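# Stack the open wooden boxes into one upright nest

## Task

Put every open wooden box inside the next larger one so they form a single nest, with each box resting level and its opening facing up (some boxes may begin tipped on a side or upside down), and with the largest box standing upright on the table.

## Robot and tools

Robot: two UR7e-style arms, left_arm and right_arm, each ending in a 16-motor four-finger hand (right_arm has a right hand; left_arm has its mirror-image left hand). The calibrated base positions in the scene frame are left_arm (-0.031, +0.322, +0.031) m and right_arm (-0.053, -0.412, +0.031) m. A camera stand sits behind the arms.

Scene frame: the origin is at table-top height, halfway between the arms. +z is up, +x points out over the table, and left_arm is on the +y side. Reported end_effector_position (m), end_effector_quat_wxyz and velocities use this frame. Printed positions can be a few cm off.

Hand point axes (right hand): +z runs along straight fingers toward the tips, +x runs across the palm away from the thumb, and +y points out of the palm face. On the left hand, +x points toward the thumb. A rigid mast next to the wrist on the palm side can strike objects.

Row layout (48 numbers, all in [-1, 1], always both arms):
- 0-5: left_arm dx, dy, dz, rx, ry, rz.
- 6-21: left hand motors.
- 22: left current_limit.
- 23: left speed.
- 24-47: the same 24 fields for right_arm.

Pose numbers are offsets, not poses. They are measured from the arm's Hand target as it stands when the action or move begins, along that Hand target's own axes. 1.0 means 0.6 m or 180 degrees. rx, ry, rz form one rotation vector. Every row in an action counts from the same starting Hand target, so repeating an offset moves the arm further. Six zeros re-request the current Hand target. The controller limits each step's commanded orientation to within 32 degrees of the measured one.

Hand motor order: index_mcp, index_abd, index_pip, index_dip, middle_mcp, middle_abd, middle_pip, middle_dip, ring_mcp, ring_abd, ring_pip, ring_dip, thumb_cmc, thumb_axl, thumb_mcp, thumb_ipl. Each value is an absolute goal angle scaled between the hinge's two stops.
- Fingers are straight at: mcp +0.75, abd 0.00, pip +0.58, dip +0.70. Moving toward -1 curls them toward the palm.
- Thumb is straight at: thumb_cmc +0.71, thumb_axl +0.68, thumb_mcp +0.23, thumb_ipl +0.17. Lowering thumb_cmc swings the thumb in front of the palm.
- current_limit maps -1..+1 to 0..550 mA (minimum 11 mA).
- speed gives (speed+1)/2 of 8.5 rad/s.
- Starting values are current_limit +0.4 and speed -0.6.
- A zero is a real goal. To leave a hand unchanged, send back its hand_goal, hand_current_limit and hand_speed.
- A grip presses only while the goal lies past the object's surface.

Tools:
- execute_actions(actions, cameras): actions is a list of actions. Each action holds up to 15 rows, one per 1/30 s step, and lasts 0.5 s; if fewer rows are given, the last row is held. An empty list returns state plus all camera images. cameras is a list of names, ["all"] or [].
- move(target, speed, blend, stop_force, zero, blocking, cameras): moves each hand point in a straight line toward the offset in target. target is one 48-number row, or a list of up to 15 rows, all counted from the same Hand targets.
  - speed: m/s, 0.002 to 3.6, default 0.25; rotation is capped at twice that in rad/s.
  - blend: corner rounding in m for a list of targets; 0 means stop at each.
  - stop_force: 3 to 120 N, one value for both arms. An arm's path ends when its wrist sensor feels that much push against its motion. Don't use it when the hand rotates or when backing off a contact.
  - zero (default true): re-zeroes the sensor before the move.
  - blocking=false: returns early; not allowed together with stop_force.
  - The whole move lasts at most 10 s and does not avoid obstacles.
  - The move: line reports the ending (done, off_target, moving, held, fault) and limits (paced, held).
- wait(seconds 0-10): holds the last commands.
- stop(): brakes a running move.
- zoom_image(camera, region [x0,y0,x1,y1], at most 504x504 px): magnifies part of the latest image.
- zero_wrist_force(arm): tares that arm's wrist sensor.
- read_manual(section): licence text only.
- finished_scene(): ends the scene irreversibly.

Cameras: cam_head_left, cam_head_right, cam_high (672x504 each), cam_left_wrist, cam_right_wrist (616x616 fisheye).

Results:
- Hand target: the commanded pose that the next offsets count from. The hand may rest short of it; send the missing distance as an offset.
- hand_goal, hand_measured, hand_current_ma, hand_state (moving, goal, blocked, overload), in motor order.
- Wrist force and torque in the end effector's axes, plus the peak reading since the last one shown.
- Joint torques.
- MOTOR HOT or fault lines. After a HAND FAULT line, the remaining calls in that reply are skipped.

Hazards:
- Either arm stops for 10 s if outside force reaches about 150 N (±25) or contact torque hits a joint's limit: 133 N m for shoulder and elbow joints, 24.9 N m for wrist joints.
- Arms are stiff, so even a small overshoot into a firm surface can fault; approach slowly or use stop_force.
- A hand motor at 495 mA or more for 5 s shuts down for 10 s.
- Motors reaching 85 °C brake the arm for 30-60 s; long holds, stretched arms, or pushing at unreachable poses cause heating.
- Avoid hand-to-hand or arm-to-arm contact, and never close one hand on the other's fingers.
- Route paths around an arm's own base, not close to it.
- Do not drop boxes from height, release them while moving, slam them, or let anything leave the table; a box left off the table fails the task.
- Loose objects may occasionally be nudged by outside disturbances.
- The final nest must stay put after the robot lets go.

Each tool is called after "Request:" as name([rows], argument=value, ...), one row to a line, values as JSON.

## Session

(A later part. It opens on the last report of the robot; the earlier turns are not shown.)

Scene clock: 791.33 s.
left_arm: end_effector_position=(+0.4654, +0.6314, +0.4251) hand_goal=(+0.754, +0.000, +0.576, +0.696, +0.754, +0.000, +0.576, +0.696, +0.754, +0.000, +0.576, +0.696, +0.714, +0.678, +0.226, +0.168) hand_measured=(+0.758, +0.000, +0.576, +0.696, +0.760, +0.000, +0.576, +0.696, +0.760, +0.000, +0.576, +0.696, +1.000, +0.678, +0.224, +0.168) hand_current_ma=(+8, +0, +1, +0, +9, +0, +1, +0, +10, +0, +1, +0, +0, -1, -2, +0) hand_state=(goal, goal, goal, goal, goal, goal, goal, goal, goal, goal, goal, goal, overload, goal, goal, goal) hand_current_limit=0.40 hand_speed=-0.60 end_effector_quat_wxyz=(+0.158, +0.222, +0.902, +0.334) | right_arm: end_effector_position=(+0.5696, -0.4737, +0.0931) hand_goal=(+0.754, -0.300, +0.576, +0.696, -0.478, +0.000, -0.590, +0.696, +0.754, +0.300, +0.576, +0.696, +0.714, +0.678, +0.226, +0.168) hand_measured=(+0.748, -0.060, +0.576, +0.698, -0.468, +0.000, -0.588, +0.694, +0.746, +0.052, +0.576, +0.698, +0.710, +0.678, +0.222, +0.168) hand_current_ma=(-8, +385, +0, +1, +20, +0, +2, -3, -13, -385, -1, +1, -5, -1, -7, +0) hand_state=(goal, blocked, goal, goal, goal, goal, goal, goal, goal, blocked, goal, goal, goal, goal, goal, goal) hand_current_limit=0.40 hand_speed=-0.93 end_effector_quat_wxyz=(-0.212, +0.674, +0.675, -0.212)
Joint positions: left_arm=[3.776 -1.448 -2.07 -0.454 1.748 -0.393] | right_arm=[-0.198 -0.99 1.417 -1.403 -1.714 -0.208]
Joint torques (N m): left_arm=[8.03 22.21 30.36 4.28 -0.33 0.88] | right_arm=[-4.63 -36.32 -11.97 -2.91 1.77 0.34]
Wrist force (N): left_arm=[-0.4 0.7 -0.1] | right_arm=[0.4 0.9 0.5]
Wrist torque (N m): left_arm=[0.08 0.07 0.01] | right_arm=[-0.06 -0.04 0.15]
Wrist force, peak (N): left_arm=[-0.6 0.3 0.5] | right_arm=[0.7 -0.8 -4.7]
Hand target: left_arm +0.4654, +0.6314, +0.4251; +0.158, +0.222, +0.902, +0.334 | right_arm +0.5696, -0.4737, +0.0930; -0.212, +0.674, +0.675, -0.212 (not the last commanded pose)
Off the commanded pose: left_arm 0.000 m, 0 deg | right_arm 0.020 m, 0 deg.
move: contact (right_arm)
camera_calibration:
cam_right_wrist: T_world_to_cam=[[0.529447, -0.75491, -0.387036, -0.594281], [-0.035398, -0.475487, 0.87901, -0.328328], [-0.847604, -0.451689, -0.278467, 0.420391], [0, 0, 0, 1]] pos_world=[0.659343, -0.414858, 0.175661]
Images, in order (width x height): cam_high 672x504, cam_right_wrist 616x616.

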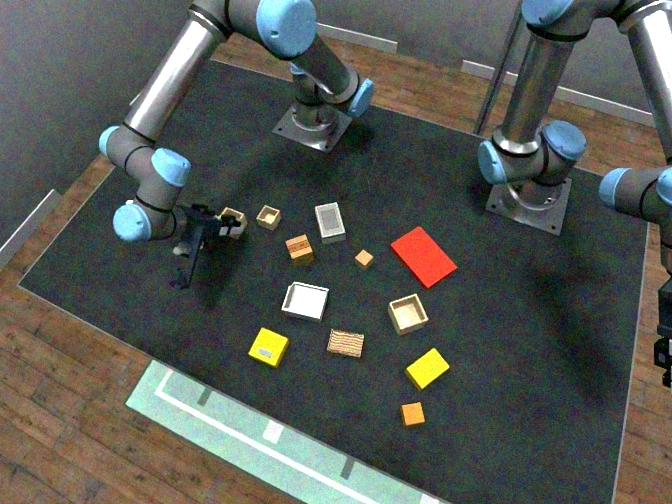

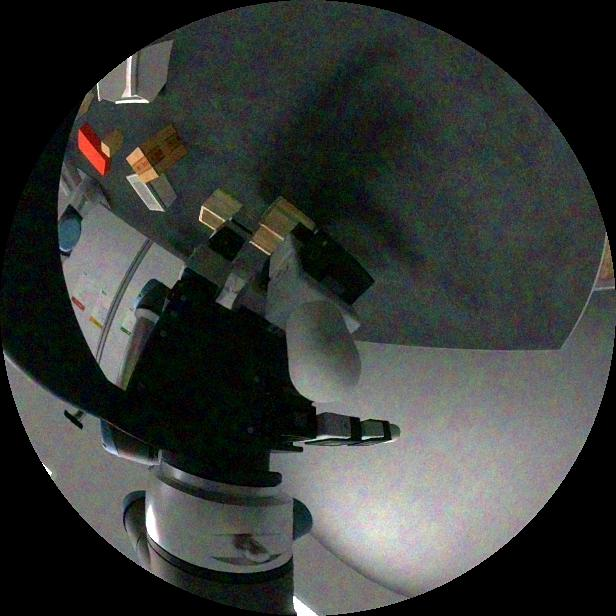

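Request:
move(target=[0,0,0,0,0,0,0.754,0,0.576,0.696,0.754,0,0.576,0.696,0.754,0,0.576,0.696,0.714,0.678,0.226,0.168,0.4,-0.6,0,0.0115,0.0164,0,0,0,0.754,-0.3,0.576,0.696,-0.479,0,-0.591,0.696,0.754,0.3,0.576,0.696,0.714,0.678,0.226,0.168,0.4,-0.93], speed=0.02, stop_force=6, cameras=["cam_right_wrist","cam_high","cam_head_right"])

Request:
zoom_image(camera="cam_high", region=[180, 170, 280, 250])

Request:
zoom_image(camera="cam_head_right", region=[450, 200, 550, 300])

Scene clock: 797.10 s.
left_arm: end_effector_position=(+0.4654, +0.6314, +0.4251) hand_goal=(+0.754, +0.000, +0.576, +0.696, +0.754, +0.000, +0.576, +0.696, +0.754, +0.000, +0.576, +0.696, +0.714, +0.678, +0.226, +0.168) hand_measured=(+0.758, +0.000, +0.576, +0.696, +0.760, +0.000, +0.576, +0.696, +0.760, +0.000, +0.576, +0.696, +1.000, +0.678, +0.224, +0.168) hand_current_ma=(+8, +0, +1, +0, +9, +0, +1, +0, +10, +0, +1, +0, +0, -1, -2, +0) hand_state=(goal, goal, goal, goal, goal, goal, goal, goal, goal, goal, goal, goal, overload, goal, goal, goal) hand_current_limit=0.40 hand_speed=-0.60 end_effector_quat_wxyz=(+0.158, +0.222, +0.902, +0.334) | right_arm: end_effector_position=(+0.5696, -0.4737, +0.0858) hand_goal=(+0.754, -0.300, +0.576, +0.696, -0.478, +0.000, -0.590, +0.696, +0.754, +0.300, +0.576, +0.696, +0.714, +0.678, +0.226, +0.168) hand_measured=(+0.758, -0.060, +0.582, +0.698, -0.468, +0.000, -0.588, +0.694, +0.758, +0.052, +0.580, +0.694, +0.710, +0.678, +0.222, +0.168) hand_current_ma=(+4, +385, +7, +2, +20, +0, +2, -3, +7, -385, +4, -2, -5, -1, -7, +0) hand_state=(goal, blocked, goal, goal, goal, goal, goal, goal, goal, blocked, goal, goal, goal, goal, goal, goal) hand_current_limit=0.40 hand_speed=-0.93 end_effector_quat_wxyz=(-0.212, +0.674, +0.675, -0.212)
Joint positions: left_arm=[3.776 -1.448 -2.07 -0.454 1.748 -0.393] | right_arm=[-0.198 -0.983 1.426 -1.419 -1.714 -0.208]
Joint torques (N m): left_arm=[7.9 20.82 29.65 4.25 -0.56 0.77] | right_arm=[-3.73 -50.1 -28.25 -2.95 0.51 0.16]
Wrist force (N): left_arm=[-0.3 0.4 0.3] | right_arm=[0.3 -0.7 -0.5]
Wrist torque (N m): left_arm=[0.01 0.05 0.04] | right_arm=[0.05 -0.02 0.11]
Wrist force, peak (N): left_arm=[-0.5 0.6 0.4] | right_arm=[1.2 -2.4 -14.6]
Hand target: left_arm +0.4654, +0.6314, +0.4251; +0.158, +0.222, +0.902, +0.334 | right_arm +0.5696, -0.4737, +0.0858; -0.212, +0.674, +0.675, -0.212 (not the last commanded pose)
Off the commanded pose: left_arm 0.000 m, 0 deg | right_arm 0.005 m, 0 deg.
move: contact (right_arm)
camera_calibration:
cam_right_wrist: T_world_to_cam=[[0.529447, -0.75491, -0.387036, -0.597067], [-0.035398, -0.475487, 0.87901, -0.321999], [-0.847604, -0.451689, -0.278467, 0.418386], [0, 0, 0, 1]] pos_world=[0.659343, -0.414858, 0.168461]
Images, in order (width x height): cam_head_right 672x504, cam_high 672x504, cam_right_wrist 616x616.

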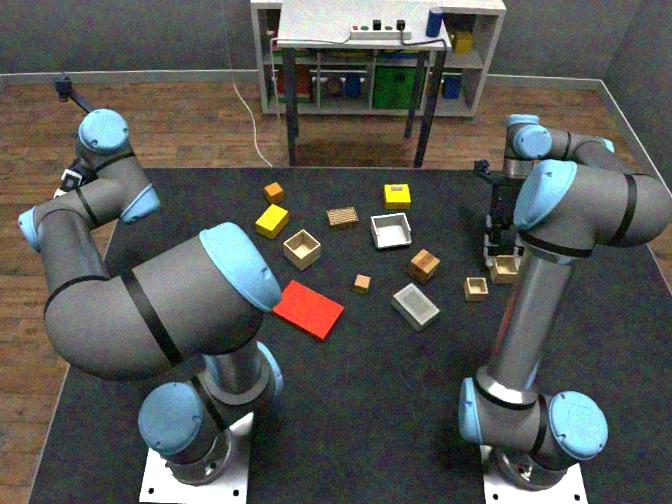

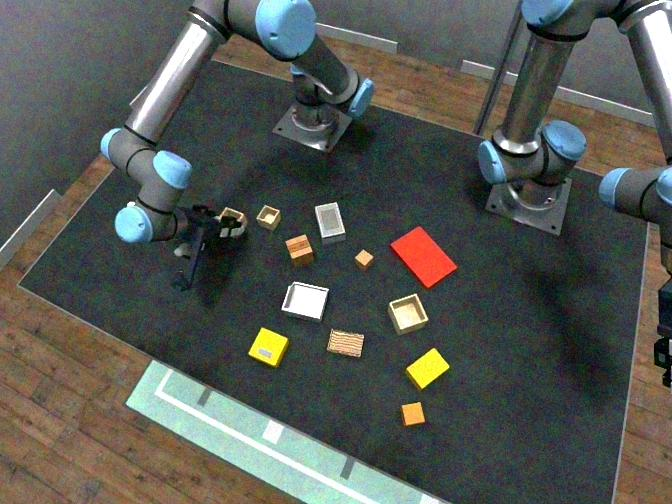

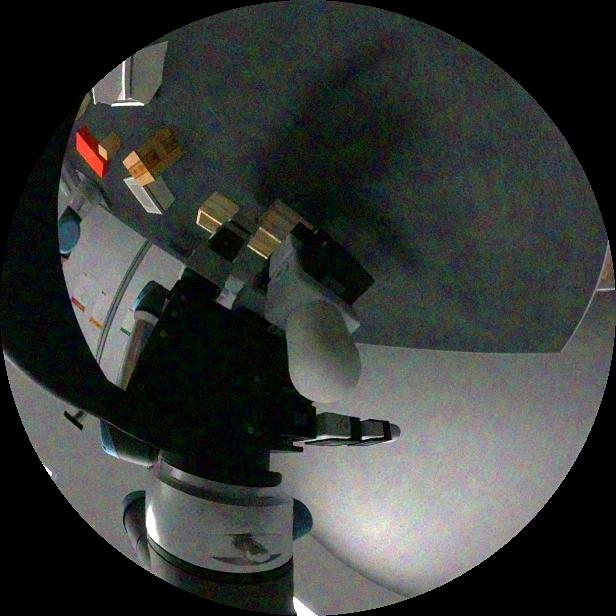

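Scaled by 5.040.

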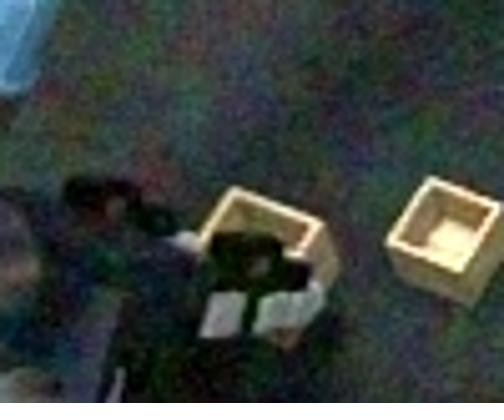

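Scaled by 5.040.

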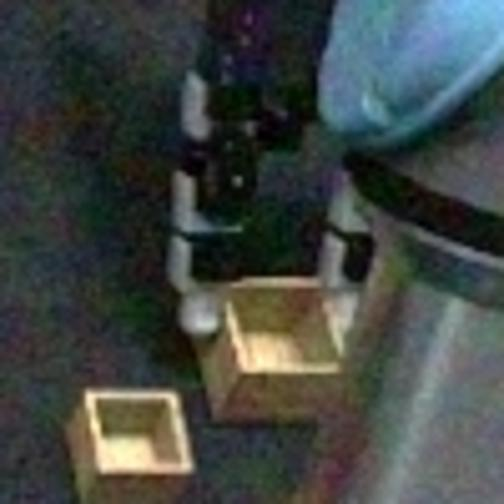

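Request:
move([
  [0,0,0,0,0,0,0.754,0,0.576,0.696,0.754,0,0.576,0.696,0.754,0,0.576,0.696,0.714,0.678,0.226,0.168,0.4,-0.6,0,0,0,0,0,0,0.754,0.08,0.576,0.696,-0.479,0,-0.591,0.696,0.754,-0.08,0.576,0.696,0.714,0.678,0.226,0.168,0.4,-0.95],
  [0,0,0,0,0,0,0.754,0,0.576,0.696,0.754,0,0.576,0.696,0.754,0,0.576,0.696,0.714,0.678,0.226,0.168,0.4,-0.6,0,-0.0574,-0.0819,0,0,0,0.754,0.08,0.576,0.696,-0.479,0,-0.591,0.696,0.754,-0.08,0.576,0.696,0.714,0.678,0.226,0.168,0.4,-0.95],
  [0,0,0,0,0,0,0.754,0,0.576,0.696,0.754,0,0.576,0.696,0.754,0,0.576,0.696,0.714,0.678,0.226,0.168,0.4,-0.6,0,-0.2308,-0.1358,-0.1944,0,0,0.754,0.08,0.576,0.696,-0.479,0,-0.591,0.696,0.754,-0.08,0.576,0.696,0.714,0.678,0.226,0.168,0.4,-0.95],
], speed=[0.1, 0.1, 0.3], blend=[0, 0.02, 0], cameras=["cam_right_wrist","cam_high","cam_head_right"])

Request:
zoom_image(camera="cam_high", region=[180, 170, 300, 270])

Request:
zoom_image(camera="cam_right_wrist", region=[160, 110, 360, 290])

Request:
zoom_image(camera="cam_head_right", region=[450, 220, 550, 320])

Scene clock: 809.97 s.
left_arm: end_effector_position=(+0.4654, +0.6314, +0.4251) hand_goal=(+0.754, +0.000, +0.576, +0.696, +0.754, +0.000, +0.576, +0.696, +0.754, +0.000, +0.576, +0.696, +0.714, +0.678, +0.226, +0.168) hand_measured=(+0.758, +0.000, +0.576, +0.696, +0.760, +0.000, +0.576, +0.696, +0.760, +0.000, +0.576, +0.696, +1.000, +0.678, +0.224, +0.168) hand_current_ma=(+8, +0, +1, +0, +9, +0, +1, +0, +10, +0, +1, +0, +0, -1, -2, +0) hand_state=(goal, goal, goal, goal, goal, goal, goal, goal, goal, goal, goal, goal, overload, goal, goal, goal) hand_current_limit=0.40 hand_speed=-0.60 end_effector_quat_wxyz=(+0.158, +0.222, +0.902, +0.334) | right_arm: end_effector_position=(+0.5028, -0.4738, +0.2319) hand_goal=(+0.754, +0.080, +0.576, +0.696, -0.478, +0.000, -0.590, +0.696, +0.754, -0.080, +0.576, +0.696, +0.714, +0.678, +0.226, +0.168) hand_measured=(+0.750, +0.076, +0.576, +0.698, -0.468, +0.000, -0.588, +0.694, +0.750, -0.076, +0.576, +0.694, +0.712, +0.678, +0.222, +0.168) hand_current_ma=(-5, -4, +0, +1, +20, +0, +2, -3, -7, +4, +0, -2, -2, -1, -7, +0) hand_state=(goal, goal, goal, goal, goal, goal, goal, goal, goal, goal, goal, goal, goal, goal, goal, goal) hand_current_limit=0.40 hand_speed=-0.95 end_effector_quat_wxyz=(+0.000, +0.707, +0.707, +0.000) end_effector_velocity=(+0.000, +0.001, +0.000) end_effector_angular_velocity=(-0.001, -0.003, +0.002)
Joint positions: left_arm=[3.776 -1.448 -2.07 -0.454 1.748 -0.393] | right_arm=[-0.314 -1.585 1.996 -1.982 -1.571 -0.368]
Joint velocities: left_arm=[within noise] | right_arm=[0.002 -0.001 0.003 -0.005 0 0]
Joint torques (N m): left_arm=[7.15 22.45 28.9 4.11 -0.39 0.74] | right_arm=[8.1 -28.8 -12.39 -4.35 -0.58 0.24]
Wrist force (N): left_arm=[-0.4 0.3 0.2] | right_arm=[0.4 -0.6 0.4]
Wrist torque (N m): left_arm=[0.02 0.06 0.02] | right_arm=[0.03 -0.05 -0.01]
Wrist force, peak (N): left_arm=[-0.1 0.7 0.5] | right_arm=[0.6 1.7 1.7]
Hand target: left_arm +0.4654, +0.6314, +0.4251; +0.158, +0.222, +0.902, +0.334 | right_arm +0.5028, -0.4737, +0.2319; +0.000, +0.707, +0.707, +0.000
Off the commanded pose: left_arm 0.000 m, 0 deg | right_arm 0.000 m, 0 deg.
move: done
camera_calibration:
cam_right_wrist: T_world_to_cam=[[0.655646, -0.754945, -0.0136305, -0.655307], [-0.532981, -0.475513, 0.69987, -0.161047], [-0.534845, -0.451603, -0.71414, 0.346196], [0, 0, 0, 1]] pos_world=[0.528976, -0.414958, 0.351012]
Images, in order (width x height): cam_head_right 672x504, cam_high 672x504, cam_right_wrist 616x616.

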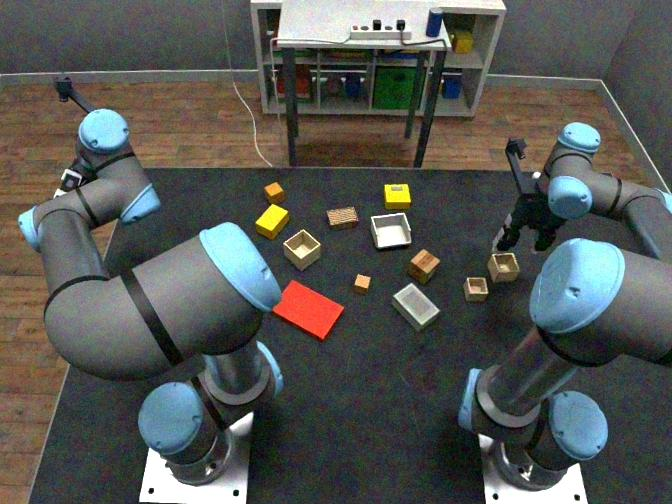

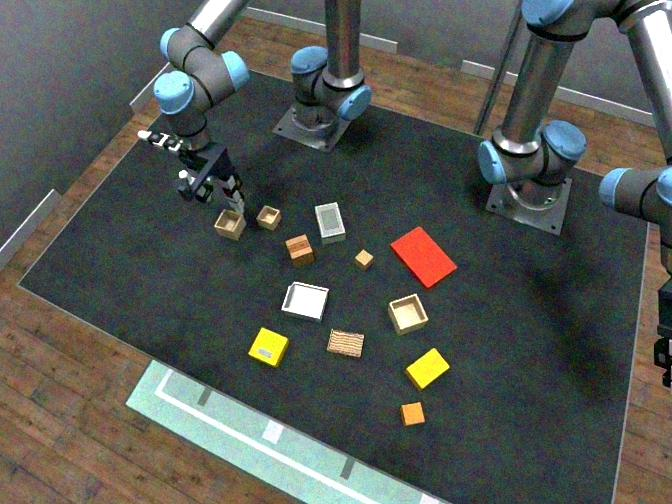

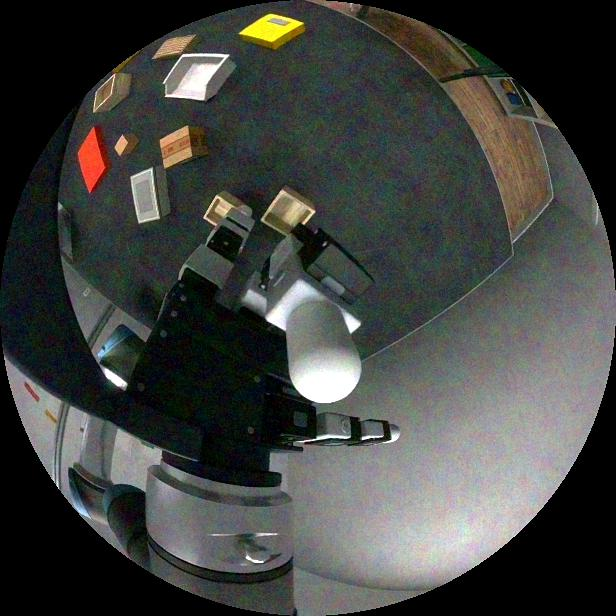

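Scaled by 4.200.

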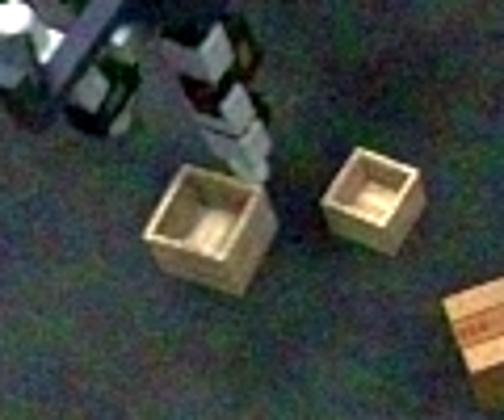

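Scaled by 2.520 from the camera's 616x616 image, which has a finer 880x880 frame.

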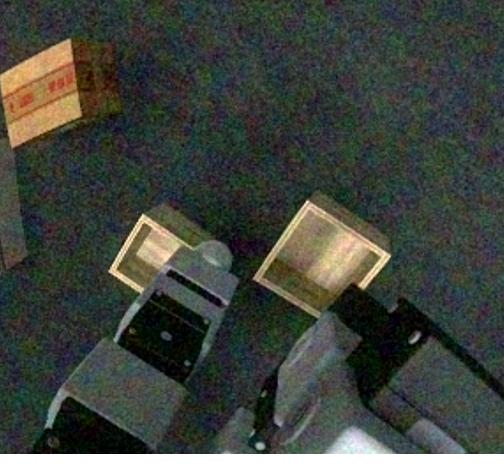

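Scaled by 5.040.

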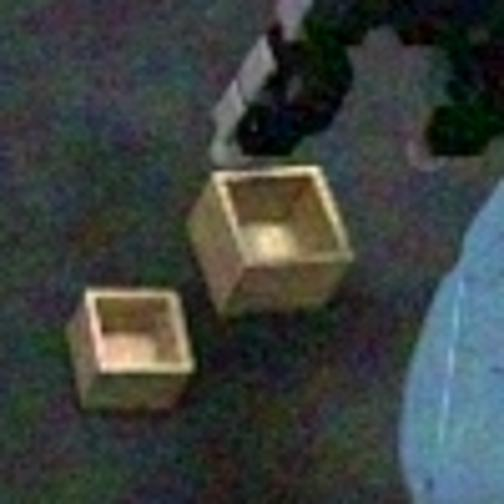

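Request:
move([
  [0,0,0,0,0,0,0.754,0,0.576,0.696,0.754,0,0.576,0.696,0.754,0,0.576,0.696,0.714,0.678,0.226,0.168,0.4,-0.6,0,0.0037,0.1633,0,0,0,0.754,0.08,0.576,0.696,-0.479,0,-0.591,0.696,0.754,-0.08,0.576,0.696,0.714,0.678,0.226,0.168,0.0,-0.92],
  [0,0,0,0,0,0,0.754,0,0.576,0.696,0.754,0,0.576,0.696,0.754,0,0.576,0.696,0.714,0.678,0.226,0.168,0.4,-0.6,0,0.0037,0.1633,0,0,0,0.754,-0.2,0.576,0.696,-0.479,0,-0.591,0.696,0.754,0.2,0.576,0.696,0.714,0.678,0.226,0.168,0.0,-0.92],
], speed=0.15, cameras=["cam_right_wrist","cam_high","cam_head_right"])

Request:
zoom_image(camera="cam_right_wrist", region=[160, 110, 360, 290])

Request:
zoom_image(camera="cam_head_right", region=[450, 220, 550, 320])

Scene clock: 840.53 s.
left_arm: end_effector_position=(+0.4654, +0.6314, +0.4251) hand_goal=(+0.754, +0.000, +0.576, +0.696, +0.754, +0.000, +0.576, +0.696, +0.754, +0.000, +0.576, +0.696, +0.714, +0.678, +0.226, +0.168) hand_measured=(+0.758, +0.000, +0.576, +0.696, +0.760, +0.000, +0.576, +0.696, +0.760, +0.000, +0.576, +0.696, +1.000, +0.678, +0.224, +0.168) hand_current_ma=(+8, +0, +1, +0, +9, +0, +1, +0, +10, +0, +1, +0, +0, -1, -2, +0) hand_state=(goal, goal, goal, goal, goal, goal, goal, goal, goal, goal, goal, goal, overload, goal, goal, goal) hand_current_limit=0.40 hand_speed=-0.60 end_effector_quat_wxyz=(+0.158, +0.222, +0.902, +0.334) | right_arm: end_effector_position=(+0.5051, -0.4737, +0.1340) hand_goal=(+0.754, -0.200, +0.576, +0.696, -0.478, +0.000, -0.590, +0.696, +0.754, +0.200, +0.576, +0.696, +0.714, +0.678, +0.226, +0.168) hand_measured=(+0.758, +0.008, +0.576, +0.698, -0.468, +0.000, -0.588, +0.694, +0.746, -0.014, +0.574, +0.694, +0.712, +0.678, +0.222, +0.168) hand_current_ma=(+6, +274, +1, +1, +20, +0, +2, -3, -13, -275, -2, -2, -2, -1, -7, +0) hand_state=(goal, blocked, goal, goal, goal, goal, goal, goal, goal, blocked, goal, goal, goal, goal, goal, goal) hand_current_limit=0.00 hand_speed=-0.92 end_effector_quat_wxyz=(+0.000, +0.707, +0.707, +0.000)
Joint positions: left_arm=[3.776 -1.448 -2.07 -0.454 1.748 -0.393] | right_arm=[-0.312 -1.442 2.137 -2.266 -1.571 -0.367]
Joint torques (N m): left_arm=[7.13 21.1 29.93 4.2 -0.24 0.85] | right_arm=[2.36 -16.81 -10.38 -4.36 0.55 -0.06]
Wrist force (N): left_arm=[0.0 0.2 0.2] | right_arm=[0.5 -0.5 0.0]
Wrist torque (N m): left_arm=[0.00 0.01 0.06] | right_arm=[0.07 -0.08 0.01]
Wrist force, peak (N): left_arm=[-0.5 0.7 0.2] | right_arm=[0.7 -0.8 1.4]
Hand target: left_arm +0.4654, +0.6314, +0.4251; +0.158, +0.222, +0.902, +0.334 | right_arm +0.5051, -0.4737, +0.1339; +0.000, +0.707, +0.707, +0.000
Off the commanded pose: left_arm 0.000 m, 0 deg | right_arm 0.000 m, 0 deg.
move: done
camera_calibration:
cam_right_wrist: T_world_to_cam=[[0.655762, -0.754847, -0.0134878, -0.658131], [-0.533044, -0.475578, 0.699778, -0.0912258], [-0.53464, -0.451698, -0.714233, 0.277432], [0, 0, 0, 1]] pos_world=[0.531276, -0.414858, 0.253112]
Images, in order (width x height): cam_head_right 672x504, cam_high 672x504, cam_right_wrist 616x616.

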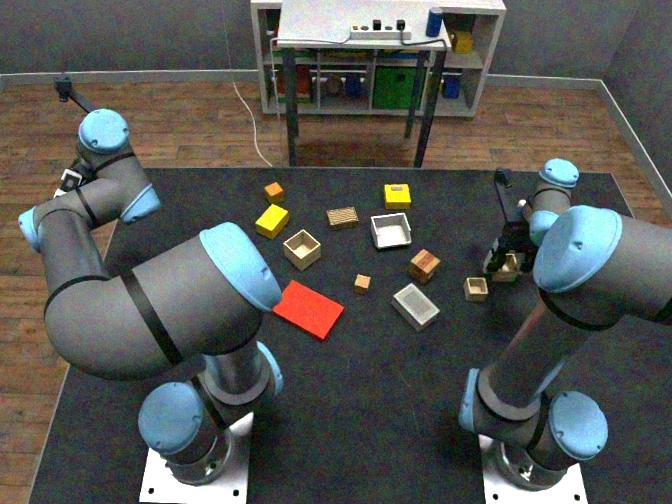

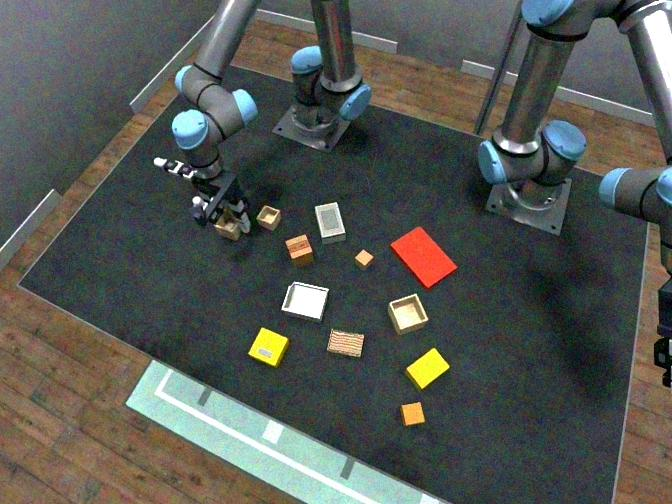

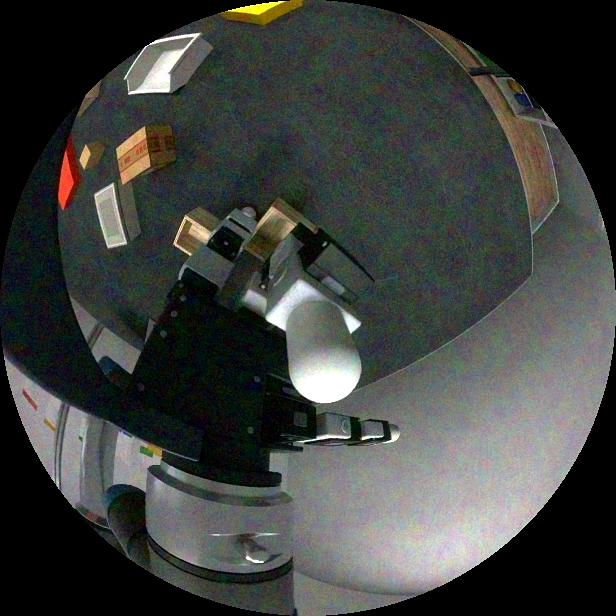

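Scaled by 2.520 from the camera's 616x616 image, which has a finer 880x880 frame.

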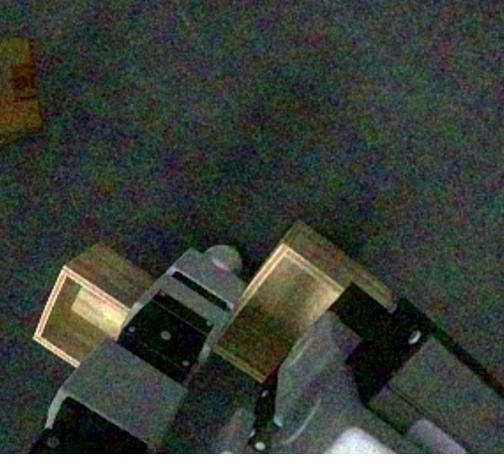

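Scaled by 5.040.

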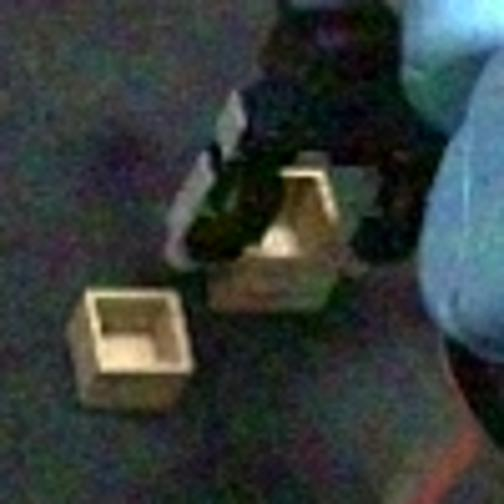

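Request:
move([
  [0,0,0,0,0,0,0.754,0,0.576,0.696,0.754,0,0.576,0.696,0.754,0,0.576,0.696,0.714,0.678,0.226,0.168,0.4,-0.6,0,0,0,0,0,0,0.754,0.08,0.576,0.696,-0.479,0,-0.591,0.696,0.754,-0.08,0.576,0.696,0.714,0.678,0.226,0.168,0.0,-0.92],
  [0,0,0,0,0,0,0.754,0,0.576,0.696,0.754,0,0.576,0.696,0.754,0,0.576,0.696,0.714,0.678,0.226,0.168,0.4,-0.6,0,0.006,-0.0308,0,0,0,0.754,0.08,0.576,0.696,-0.479,0,-0.591,0.696,0.754,-0.08,0.576,0.696,0.714,0.678,0.226,0.168,0.0,-0.92],
  [0,0,0,0,0,0,0.754,0,0.576,0.696,0.754,0,0.576,0.696,0.754,0,0.576,0.696,0.714,0.678,0.226,0.168,0.4,-0.6,0,0.006,-0.0308,0,0,0,0.754,-0.3,0.576,0.696,-0.479,0,-0.591,0.696,0.754,0.3,0.576,0.696,0.714,0.678,0.226,0.168,0.4,-0.94],
], speed=0.1, cameras=["cam_right_wrist"])

Request:
zoom_image(camera="cam_right_wrist", region=[160, 110, 360, 290])

Scene clock: 855.27 s.
left_arm: end_effector_position=(+0.4654, +0.6314, +0.4251) hand_goal=(+0.754, +0.000, +0.576, +0.696, +0.754, +0.000, +0.576, +0.696, +0.754, +0.000, +0.576, +0.696, +0.714, +0.678, +0.226, +0.168) hand_measured=(+0.758, +0.000, +0.576, +0.696, +0.760, +0.000, +0.576, +0.696, +0.760, +0.000, +0.576, +0.696, +1.000, +0.678, +0.224, +0.168) hand_current_ma=(+8, +0, +1, +0, +9, +0, +1, +0, +10, +0, +1, +0, +0, -1, -2, +0) hand_state=(goal, goal, goal, goal, goal, goal, goal, goal, goal, goal, goal, goal, overload, goal, goal, goal) hand_current_limit=0.40 hand_speed=-0.60 end_effector_quat_wxyz=(+0.158, +0.222, +0.902, +0.334) | right_arm: end_effector_position=(+0.5087, -0.4737, +0.1524) hand_goal=(+0.754, -0.300, +0.576, +0.696, -0.478, +0.000, -0.590, +0.696, +0.754, +0.300, +0.576, +0.696, +0.714, +0.678, +0.226, +0.168) hand_measured=(+0.756, -0.052, +0.576, +0.698, -0.468, +0.000, -0.588, +0.694, +0.748, +0.050, +0.574, +0.694, +0.712, +0.678, +0.222, +0.168) hand_current_ma=(+1, +130, +1, +1, +20, +0, +2, -3, -8, -138, -2, -2, -2, -1, -7, +0) hand_state=(goal, moving, goal, goal, goal, goal, goal, goal, goal, moving, goal, goal, goal, goal, goal, goal) hand_current_limit=0.40 hand_speed=-0.94 end_effector_quat_wxyz=(+0.000, +0.707, +0.707, +0.000)
Joint positions: left_arm=[3.776 -1.448 -2.07 -0.454 1.748 -0.393] | right_arm=[-0.31 -1.465 2.104 -2.21 -1.571 -0.364]
Joint torques (N m): left_arm=[5.47 20.26 28.5 4.05 -0.28 0.69] | right_arm=[-6.23 -16.97 -10.6 -2.67 -0.47 -0.26]
Wrist force (N): left_arm=[-0.4 0.4 0.3] | right_arm=[0.3 -0.3 0.5]
Wrist torque (N m): left_arm=[0.02 0.07 0.01] | right_arm=[0.04 -0.07 0.00]
Wrist force, peak (N): left_arm=[-0.4 0.8 0.1] | right_arm=[0.3 -0.8 0.4]
Hand target: left_arm +0.4654, +0.6314, +0.4251; +0.158, +0.222, +0.902, +0.334 | right_arm +0.5087, -0.4737, +0.1524; +0.000, +0.707, +0.707, +0.000
Off the commanded pose: left_arm 0.000 m, 0 deg | right_arm 0.000 m, 0 deg.
move: done
camera_calibration:
cam_right_wrist: T_world_to_cam=[[0.655762, -0.754847, -0.0134878, -0.660243], [-0.533044, -0.475578, 0.699778, -0.102253], [-0.53464, -0.451698, -0.714233, 0.29257], [0, 0, 0, 1]] pos_world=[0.534876, -0.414858, 0.271612]
Images, in order (width x height): cam_right_wrist 616x616.

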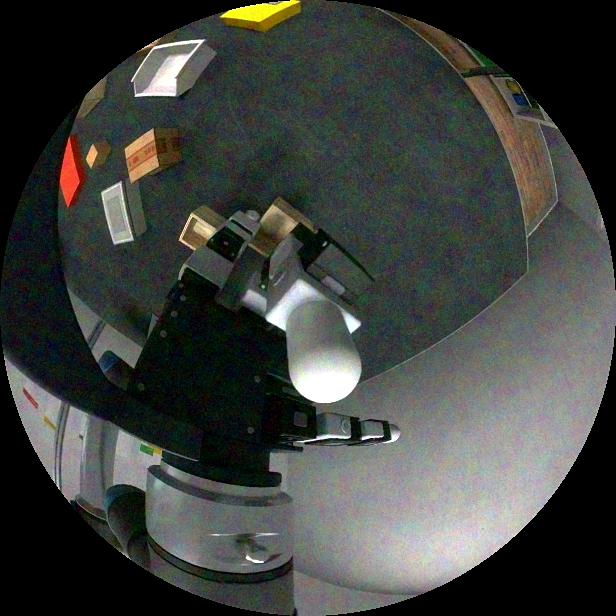

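Scaled by 2.520 from the camera's 616x616 image, which has a finer 880x880 frame.

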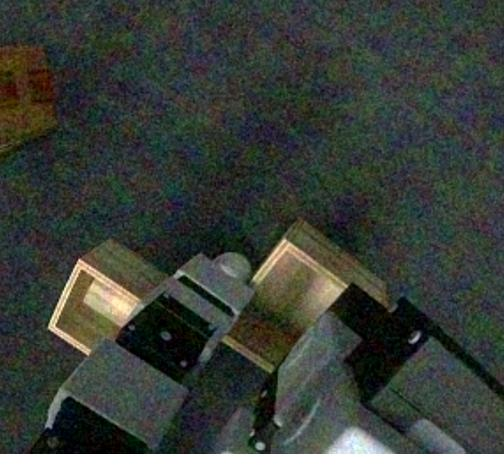

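Request:
move([
  [0,0,0,0,0,0,0.754,0,0.576,0.696,0.754,0,0.576,0.696,0.754,0,0.576,0.696,0.714,0.678,0.226,0.168,0.4,-0.6,0,0,-0.2,0,0,0,0.754,-0.3,0.576,0.696,-0.479,0,-0.591,0.696,0.754,0.3,0.576,0.696,0.714,0.678,0.226,0.168,0.4,-0.94],
  [0,0,0,0,0,0,0.754,0,0.576,0.696,0.754,0,0.576,0.696,0.754,0,0.576,0.696,0.714,0.678,0.226,0.168,0.4,-0.6,0.88,-0.0287,-0.216,0,0,-0.235,0.754,-0.3,0.576,0.696,-0.479,0,-0.591,0.696,0.754,0.3,0.576,0.696,0.714,0.678,0.226,0.168,0.4,-0.94],
], speed=[0.08, 0.2], blend=[0.03, 0], cameras=["cam_right_wrist","cam_high","cam_head_right","cam_head_left"])

Request:
zoom_image(camera="cam_right_wrist", region=[200, 110, 400, 310])

Request:
zoom_image(camera="cam_head_right", region=[250, 180, 370, 280])

Request:
zoom_image(camera="cam_high", region=[340, 240, 460, 360])

Scene clock: 884.20 s.
left_arm: end_effector_position=(+0.4654, +0.6314, +0.4251) hand_goal=(+0.754, +0.000, +0.576, +0.696, +0.754, +0.000, +0.576, +0.696, +0.754, +0.000, +0.576, +0.696, +0.714, +0.678, +0.226, +0.168) hand_measured=(+0.758, +0.000, +0.576, +0.696, +0.760, +0.000, +0.576, +0.696, +0.760, +0.000, +0.576, +0.696, +1.000, +0.678, +0.224, +0.168) hand_current_ma=(+8, +0, +1, +0, +9, +0, +1, +0, +10, +0, +1, +0, +0, -1, -2, +0) hand_state=(goal, goal, goal, goal, goal, goal, goal, goal, goal, goal, goal, goal, overload, goal, goal, goal) hand_current_limit=0.40 hand_speed=-0.60 end_effector_quat_wxyz=(+0.158, +0.222, +0.902, +0.334) | right_arm: end_effector_position=(+0.4913, +0.0542, +0.2819) hand_goal=(+0.754, -0.300, +0.576, +0.696, -0.478, +0.000, -0.590, +0.696, +0.754, +0.300, +0.576, +0.696, +0.714, +0.678, +0.226, +0.168) hand_measured=(+0.756, -0.058, +0.576, +0.698, -0.468, +0.000, -0.588, +0.694, +0.748, +0.052, +0.574, +0.694, +0.712, +0.678, +0.222, +0.168) hand_current_ma=(+1, +385, +1, +1, +20, +0, +2, -3, -8, -385, -2, -2, -2, -1, -7, +0) hand_state=(goal, blocked, goal, goal, goal, goal, goal, goal, goal, blocked, goal, goal, goal, goal, goal, goal) hand_current_limit=0.40 hand_speed=-0.94 end_effector_quat_wxyz=(+0.000, +0.404, +0.915, +0.000)
Joint positions: left_arm=[3.776 -1.448 -2.07 -0.454 1.748 -0.393] | right_arm=[0.582 -1.248 1.466 -1.789 -1.571 -0.211]
Joint torques (N m): left_arm=[6.77 20.95 29.85 4.05 0 0.7] | right_arm=[5.06 -28.78 -31.89 -4.2 -1.03 0.81]
Wrist force (N): left_arm=[-0.1 0.5 -0.1] | right_arm=[0.3 -0.6 0.4]
Wrist torque (N m): left_arm=[0.06 0.02 0.04] | right_arm=[0.00 -0.03 0.13]
Wrist force, peak (N): left_arm=[-0.6 0.4 0.4] | right_arm=[1.8 0.7 0.4]
Hand target: left_arm +0.4654, +0.6314, +0.4251; +0.158, +0.222, +0.902, +0.334 | right_arm +0.4913, +0.0543, +0.2820; +0.000, +0.404, +0.915, +0.000
Off the commanded pose: left_arm 0.000 m, 0 deg | right_arm 0.000 m, 0 deg.
move: done
camera_calibration:
cam_right_wrist: T_world_to_cam=[[0.993029, -0.117097, -0.0134647, -0.448879], [-0.0742468, -0.710147, 0.700127, -0.16386], [-0.0915448, -0.694247, -0.713891, 0.409493], [0, 0, 0, 1]] pos_world=[0.471071, 0.115362, 0.401012]
Images, in order (width x height): cam_head_left 672x504, cam_head_right 672x504, cam_high 672x504, cam_right_wrist 616x616.

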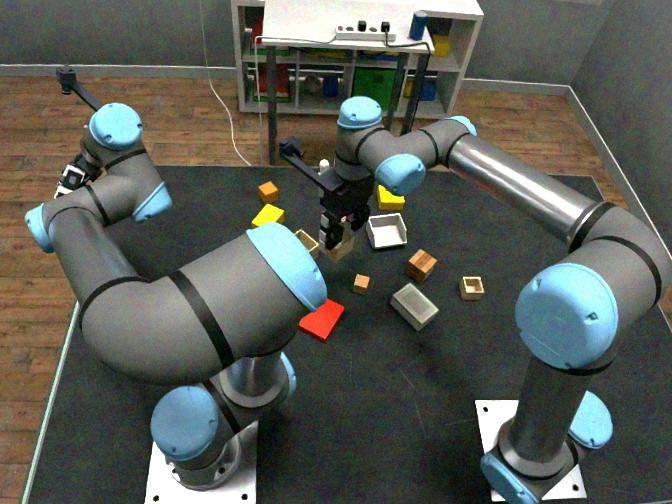

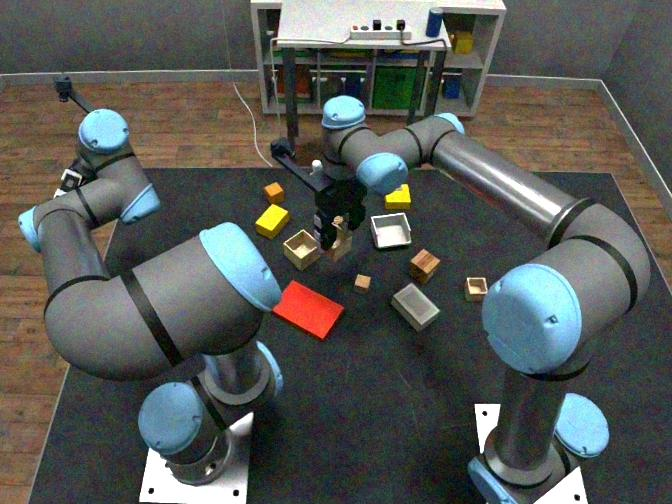

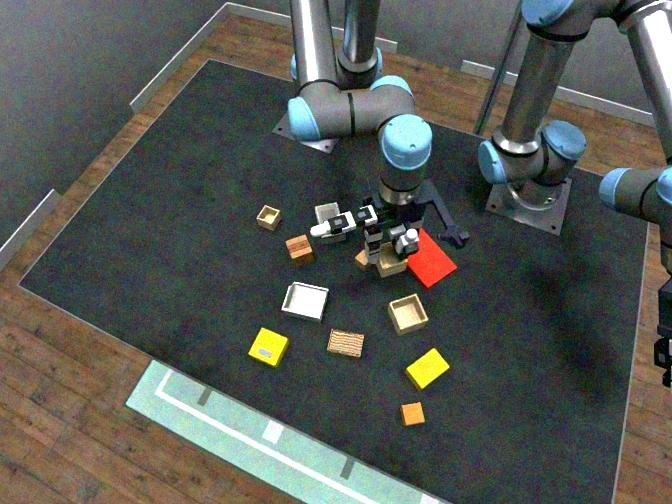

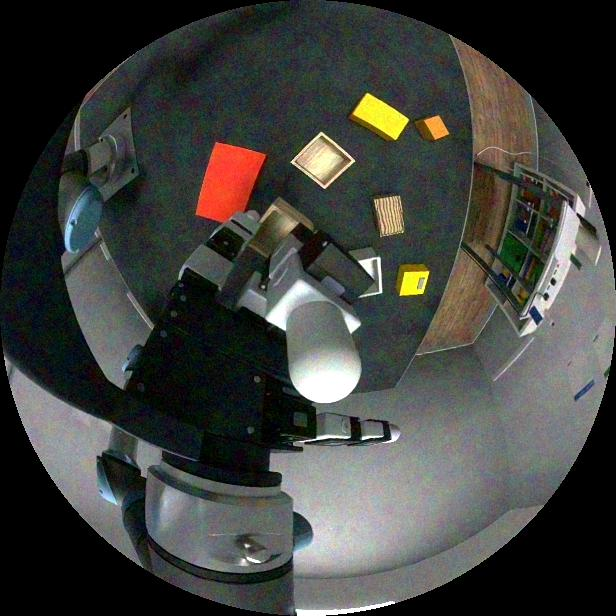

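Scaled by 2.520 from the camera's 616x616 image, which has a finer 880x880 frame.

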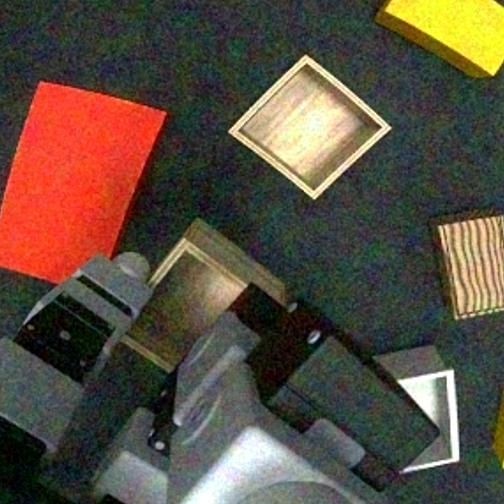

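Scaled by 4.200.

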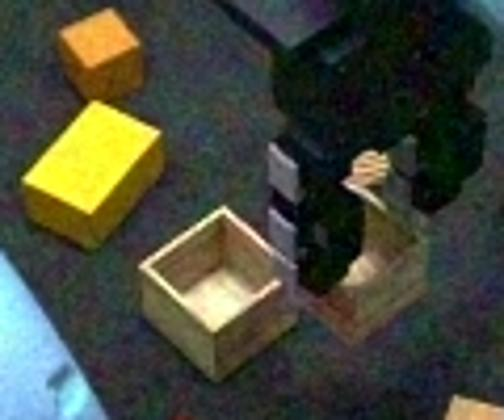

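Scaled by 4.200.

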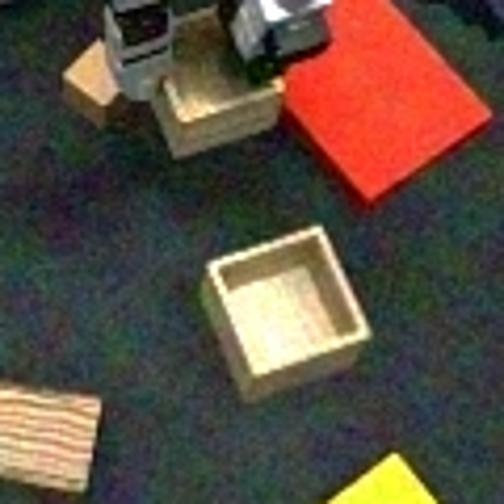

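Request:
move(target=[0,0,0,0,0,0,0.754,0,0.576,0.696,0.754,0,0.576,0.696,0.754,0,0.576,0.696,0.714,0.678,0.226,0.168,0.4,-0.6,0,0,0.175,0,0,0,0.754,-0.3,0.576,0.696,-0.479,0,-0.591,0.696,0.754,0.3,0.576,0.696,0.714,0.678,0.226,0.168,0.4,-0.94], speed=0.15, cameras=[])

Request:
move(target=[0,0,0,0,0,0,0.754,0,0.576,0.696,0.754,0,0.576,0.696,0.754,0,0.576,0.696,0.714,0.678,0.226,0.168,0.4,-0.6,0,0,0.065,0,0,0,0.754,-0.3,0.576,0.696,-0.479,0,-0.591,0.696,0.754,0.3,0.576,0.696,0.714,0.678,0.226,0.168,0.4,-0.94], speed=0.03, stop_force=4, cameras=["cam_right_wrist","cam_high","cam_head_right"])

Request:
zoom_image(camera="cam_right_wrist", region=[200, 110, 400, 310])

Request:
zoom_image(camera="cam_head_right", region=[270, 200, 370, 300])

Scene clock: 945.77 s.
left_arm: end_effector_position=(+0.4654, +0.6314, +0.4251) hand_goal=(+0.754, +0.000, +0.576, +0.696, +0.754, +0.000, +0.576, +0.696, +0.754, +0.000, +0.576, +0.696, +0.714, +0.678, +0.226, +0.168) hand_measured=(+0.758, +0.000, +0.576, +0.696, +0.760, +0.000, +0.576, +0.696, +0.760, +0.000, +0.576, +0.696, +1.000, +0.678, +0.224, +0.168) hand_current_ma=(+8, +0, +1, +0, +9, +0, +1, +0, +10, +0, +1, +0, +0, -1, -2, +0) hand_state=(goal, goal, goal, goal, goal, goal, goal, goal, goal, goal, goal, goal, overload, goal, goal, goal) hand_current_limit=0.40 hand_speed=-0.60 end_effector_quat_wxyz=(+0.158, +0.222, +0.902, +0.334) | right_arm: end_effector_position=(+0.4914, +0.0543, +0.1770) hand_goal=(+0.754, -0.300, +0.576, +0.696, -0.478, +0.000, -0.590, +0.696, +0.754, +0.300, +0.576, +0.696, +0.714, +0.678, +0.226, +0.168) hand_measured=(+0.756, -0.058, +0.576, +0.698, -0.468, +0.000, -0.588, +0.694, +0.748, +0.052, +0.574, +0.694, +0.712, +0.678, +0.222, +0.168) hand_current_ma=(+1, +385, +1, +1, +20, +0, +2, -3, -8, -385, -2, -2, -2, -1, -7, +0) hand_state=(goal, blocked, goal, goal, goal, goal, goal, goal, goal, blocked, goal, goal, goal, goal, goal, goal) hand_current_limit=0.40 hand_speed=-0.94 end_effector_quat_wxyz=(+0.000, +0.404, +0.915, +0.000)
Joint positions: left_arm=[3.776 -1.448 -2.07 -0.454 1.748 -0.393] | right_arm=[0.582 -1.165 1.633 -2.039 -1.571 -0.211]
Joint torques (N m): left_arm=[7.66 20.94 29.85 4.09 0.1 0.81] | right_arm=[-8.4 -34.07 -17.64 -3.9 0.33 -0.64]
Wrist force (N): left_arm=[-0.3 0.4 0.4] | right_arm=[0.3 -0.6 0.7]
Wrist torque (N m): left_arm=[-0.01 0.06 0.03] | right_arm=[-0.03 -0.05 0.11]
Wrist force, peak (N): left_arm=[-0.4 0.6 0.6] | right_arm=[0.4 -0.7 2.2]
Hand target: left_arm +0.4654, +0.6314, +0.4251; +0.158, +0.222, +0.902, +0.334 | right_arm +0.4914, +0.0543, +0.1770; +0.000, +0.404, +0.915, +0.000
Off the commanded pose: left_arm 0.000 m, 0 deg | right_arm 0.000 m, 0 deg.
move: done
No camera images: "cameras" was empty.

Scene clock: 947.60 s.
left_arm: end_effector_position=(+0.4654, +0.6314, +0.4251) hand_goal=(+0.754, +0.000, +0.576, +0.696, +0.754, +0.000, +0.576, +0.696, +0.754, +0.000, +0.576, +0.696, +0.714, +0.678, +0.226, +0.168) hand_measured=(+0.758, +0.000, +0.576, +0.696, +0.760, +0.000, +0.576, +0.696, +0.760, +0.000, +0.576, +0.696, +1.000, +0.678, +0.224, +0.168) hand_current_ma=(+8, +0, +1, +0, +9, +0, +1, +0, +10, +0, +1, +0, +0, -1, -2, +0) hand_state=(goal, goal, goal, goal, goal, goal, goal, goal, goal, goal, goal, goal, overload, goal, goal, goal) hand_current_limit=0.40 hand_speed=-0.60 end_effector_quat_wxyz=(+0.158, +0.222, +0.902, +0.334) | right_arm: end_effector_position=(+0.4914, +0.0543, +0.1529) hand_goal=(+0.754, -0.300, +0.576, +0.696, -0.478, +0.000, -0.590, +0.696, +0.754, +0.300, +0.576, +0.696, +0.714, +0.678, +0.226, +0.168) hand_measured=(+0.754, -0.058, +0.576, +0.698, -0.468, +0.000, -0.588, +0.694, +0.750, +0.052, +0.574, +0.694, +0.712, +0.678, +0.222, +0.168) hand_current_ma=(+0, +385, +1, +1, +20, +0, +2, -3, -7, -385, -2, -2, -2, -1, -7, +0) hand_state=(goal, blocked, goal, goal, goal, goal, goal, goal, goal, blocked, goal, goal, goal, goal, goal, goal) hand_current_limit=0.40 hand_speed=-0.94 end_effector_quat_wxyz=(+0.000, +0.404, +0.915, +0.000)
Joint positions: left_arm=[3.776 -1.448 -2.07 -0.454 1.748 -0.393] | right_arm=[0.582 -1.138 1.663 -2.096 -1.571 -0.211]
Joint torques (N m): left_arm=[7.05 19.87 29.39 4.2 -0.11 0.82] | right_arm=[-7.55 -35.44 -24.61 -4.51 0.43 -0.7]
Wrist force (N): left_arm=[-0.3 0.4 0.0] | right_arm=[0.4 -0.6 0.5]
Wrist torque (N m): left_arm=[0.05 0.05 0.03] | right_arm=[0.00 -0.05 0.13]
Wrist force, peak (N): left_arm=[-0.4 0.7 0.2] | right_arm=[0.0 -0.8 -3.8]
Hand target: left_arm +0.4654, +0.6314, +0.4251; +0.158, +0.222, +0.902, +0.334 | right_arm +0.4914, +0.0543, +0.1529; +0.000, +0.404, +0.915, +0.000 (not the last commanded pose)
Off the commanded pose: left_arm 0.000 m, 0 deg | right_arm 0.015 m, 0 deg.
move: contact (right_arm)
camera_calibration:
cam_right_wrist: T_world_to_cam=[[0.993039, -0.117021, -0.0134004, -0.450735], [-0.0742379, -0.710154, 0.700122, -0.0734672], [-0.0914454, -0.694253, -0.713898, 0.317435], [0, 0, 0, 1]] pos_world=[0.471171, 0.115462, 0.272012]
Images, in order (width x height): cam_head_right 672x504, cam_high 672x504, cam_right_wrist 616x616.

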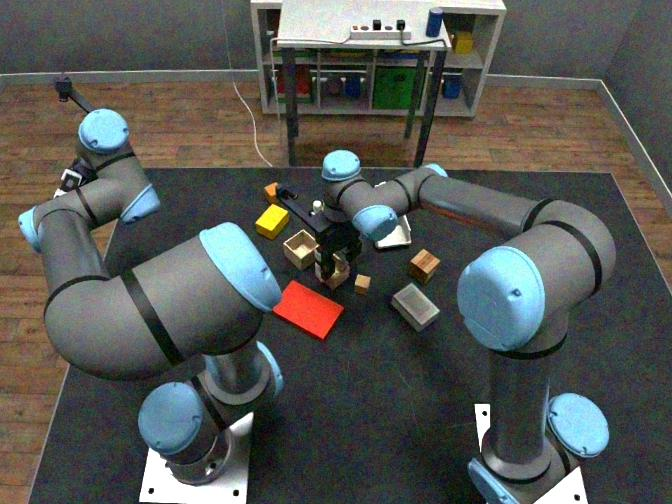

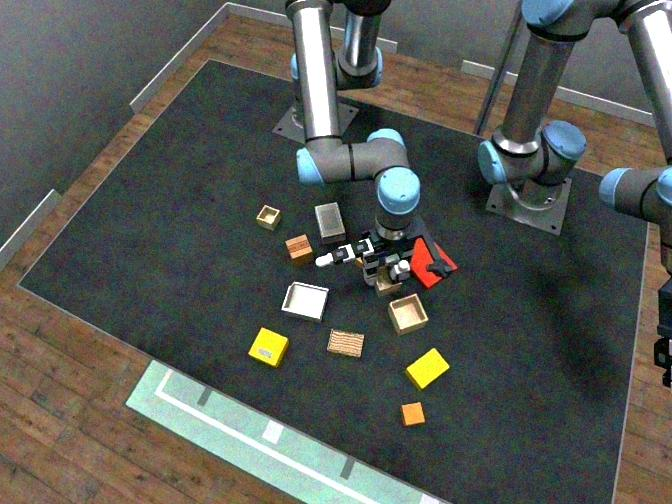

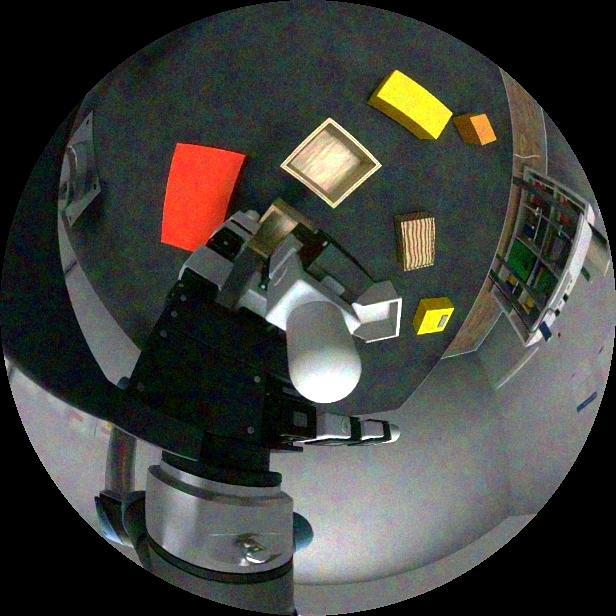

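Scaled by 2.520 from the camera's 616x616 image, which has a finer 880x880 frame.

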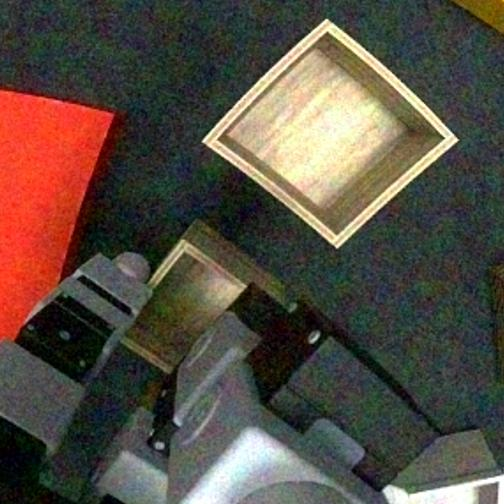

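Scaled by 5.040.

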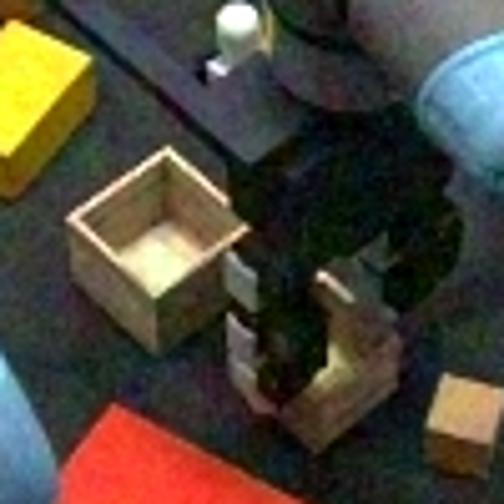

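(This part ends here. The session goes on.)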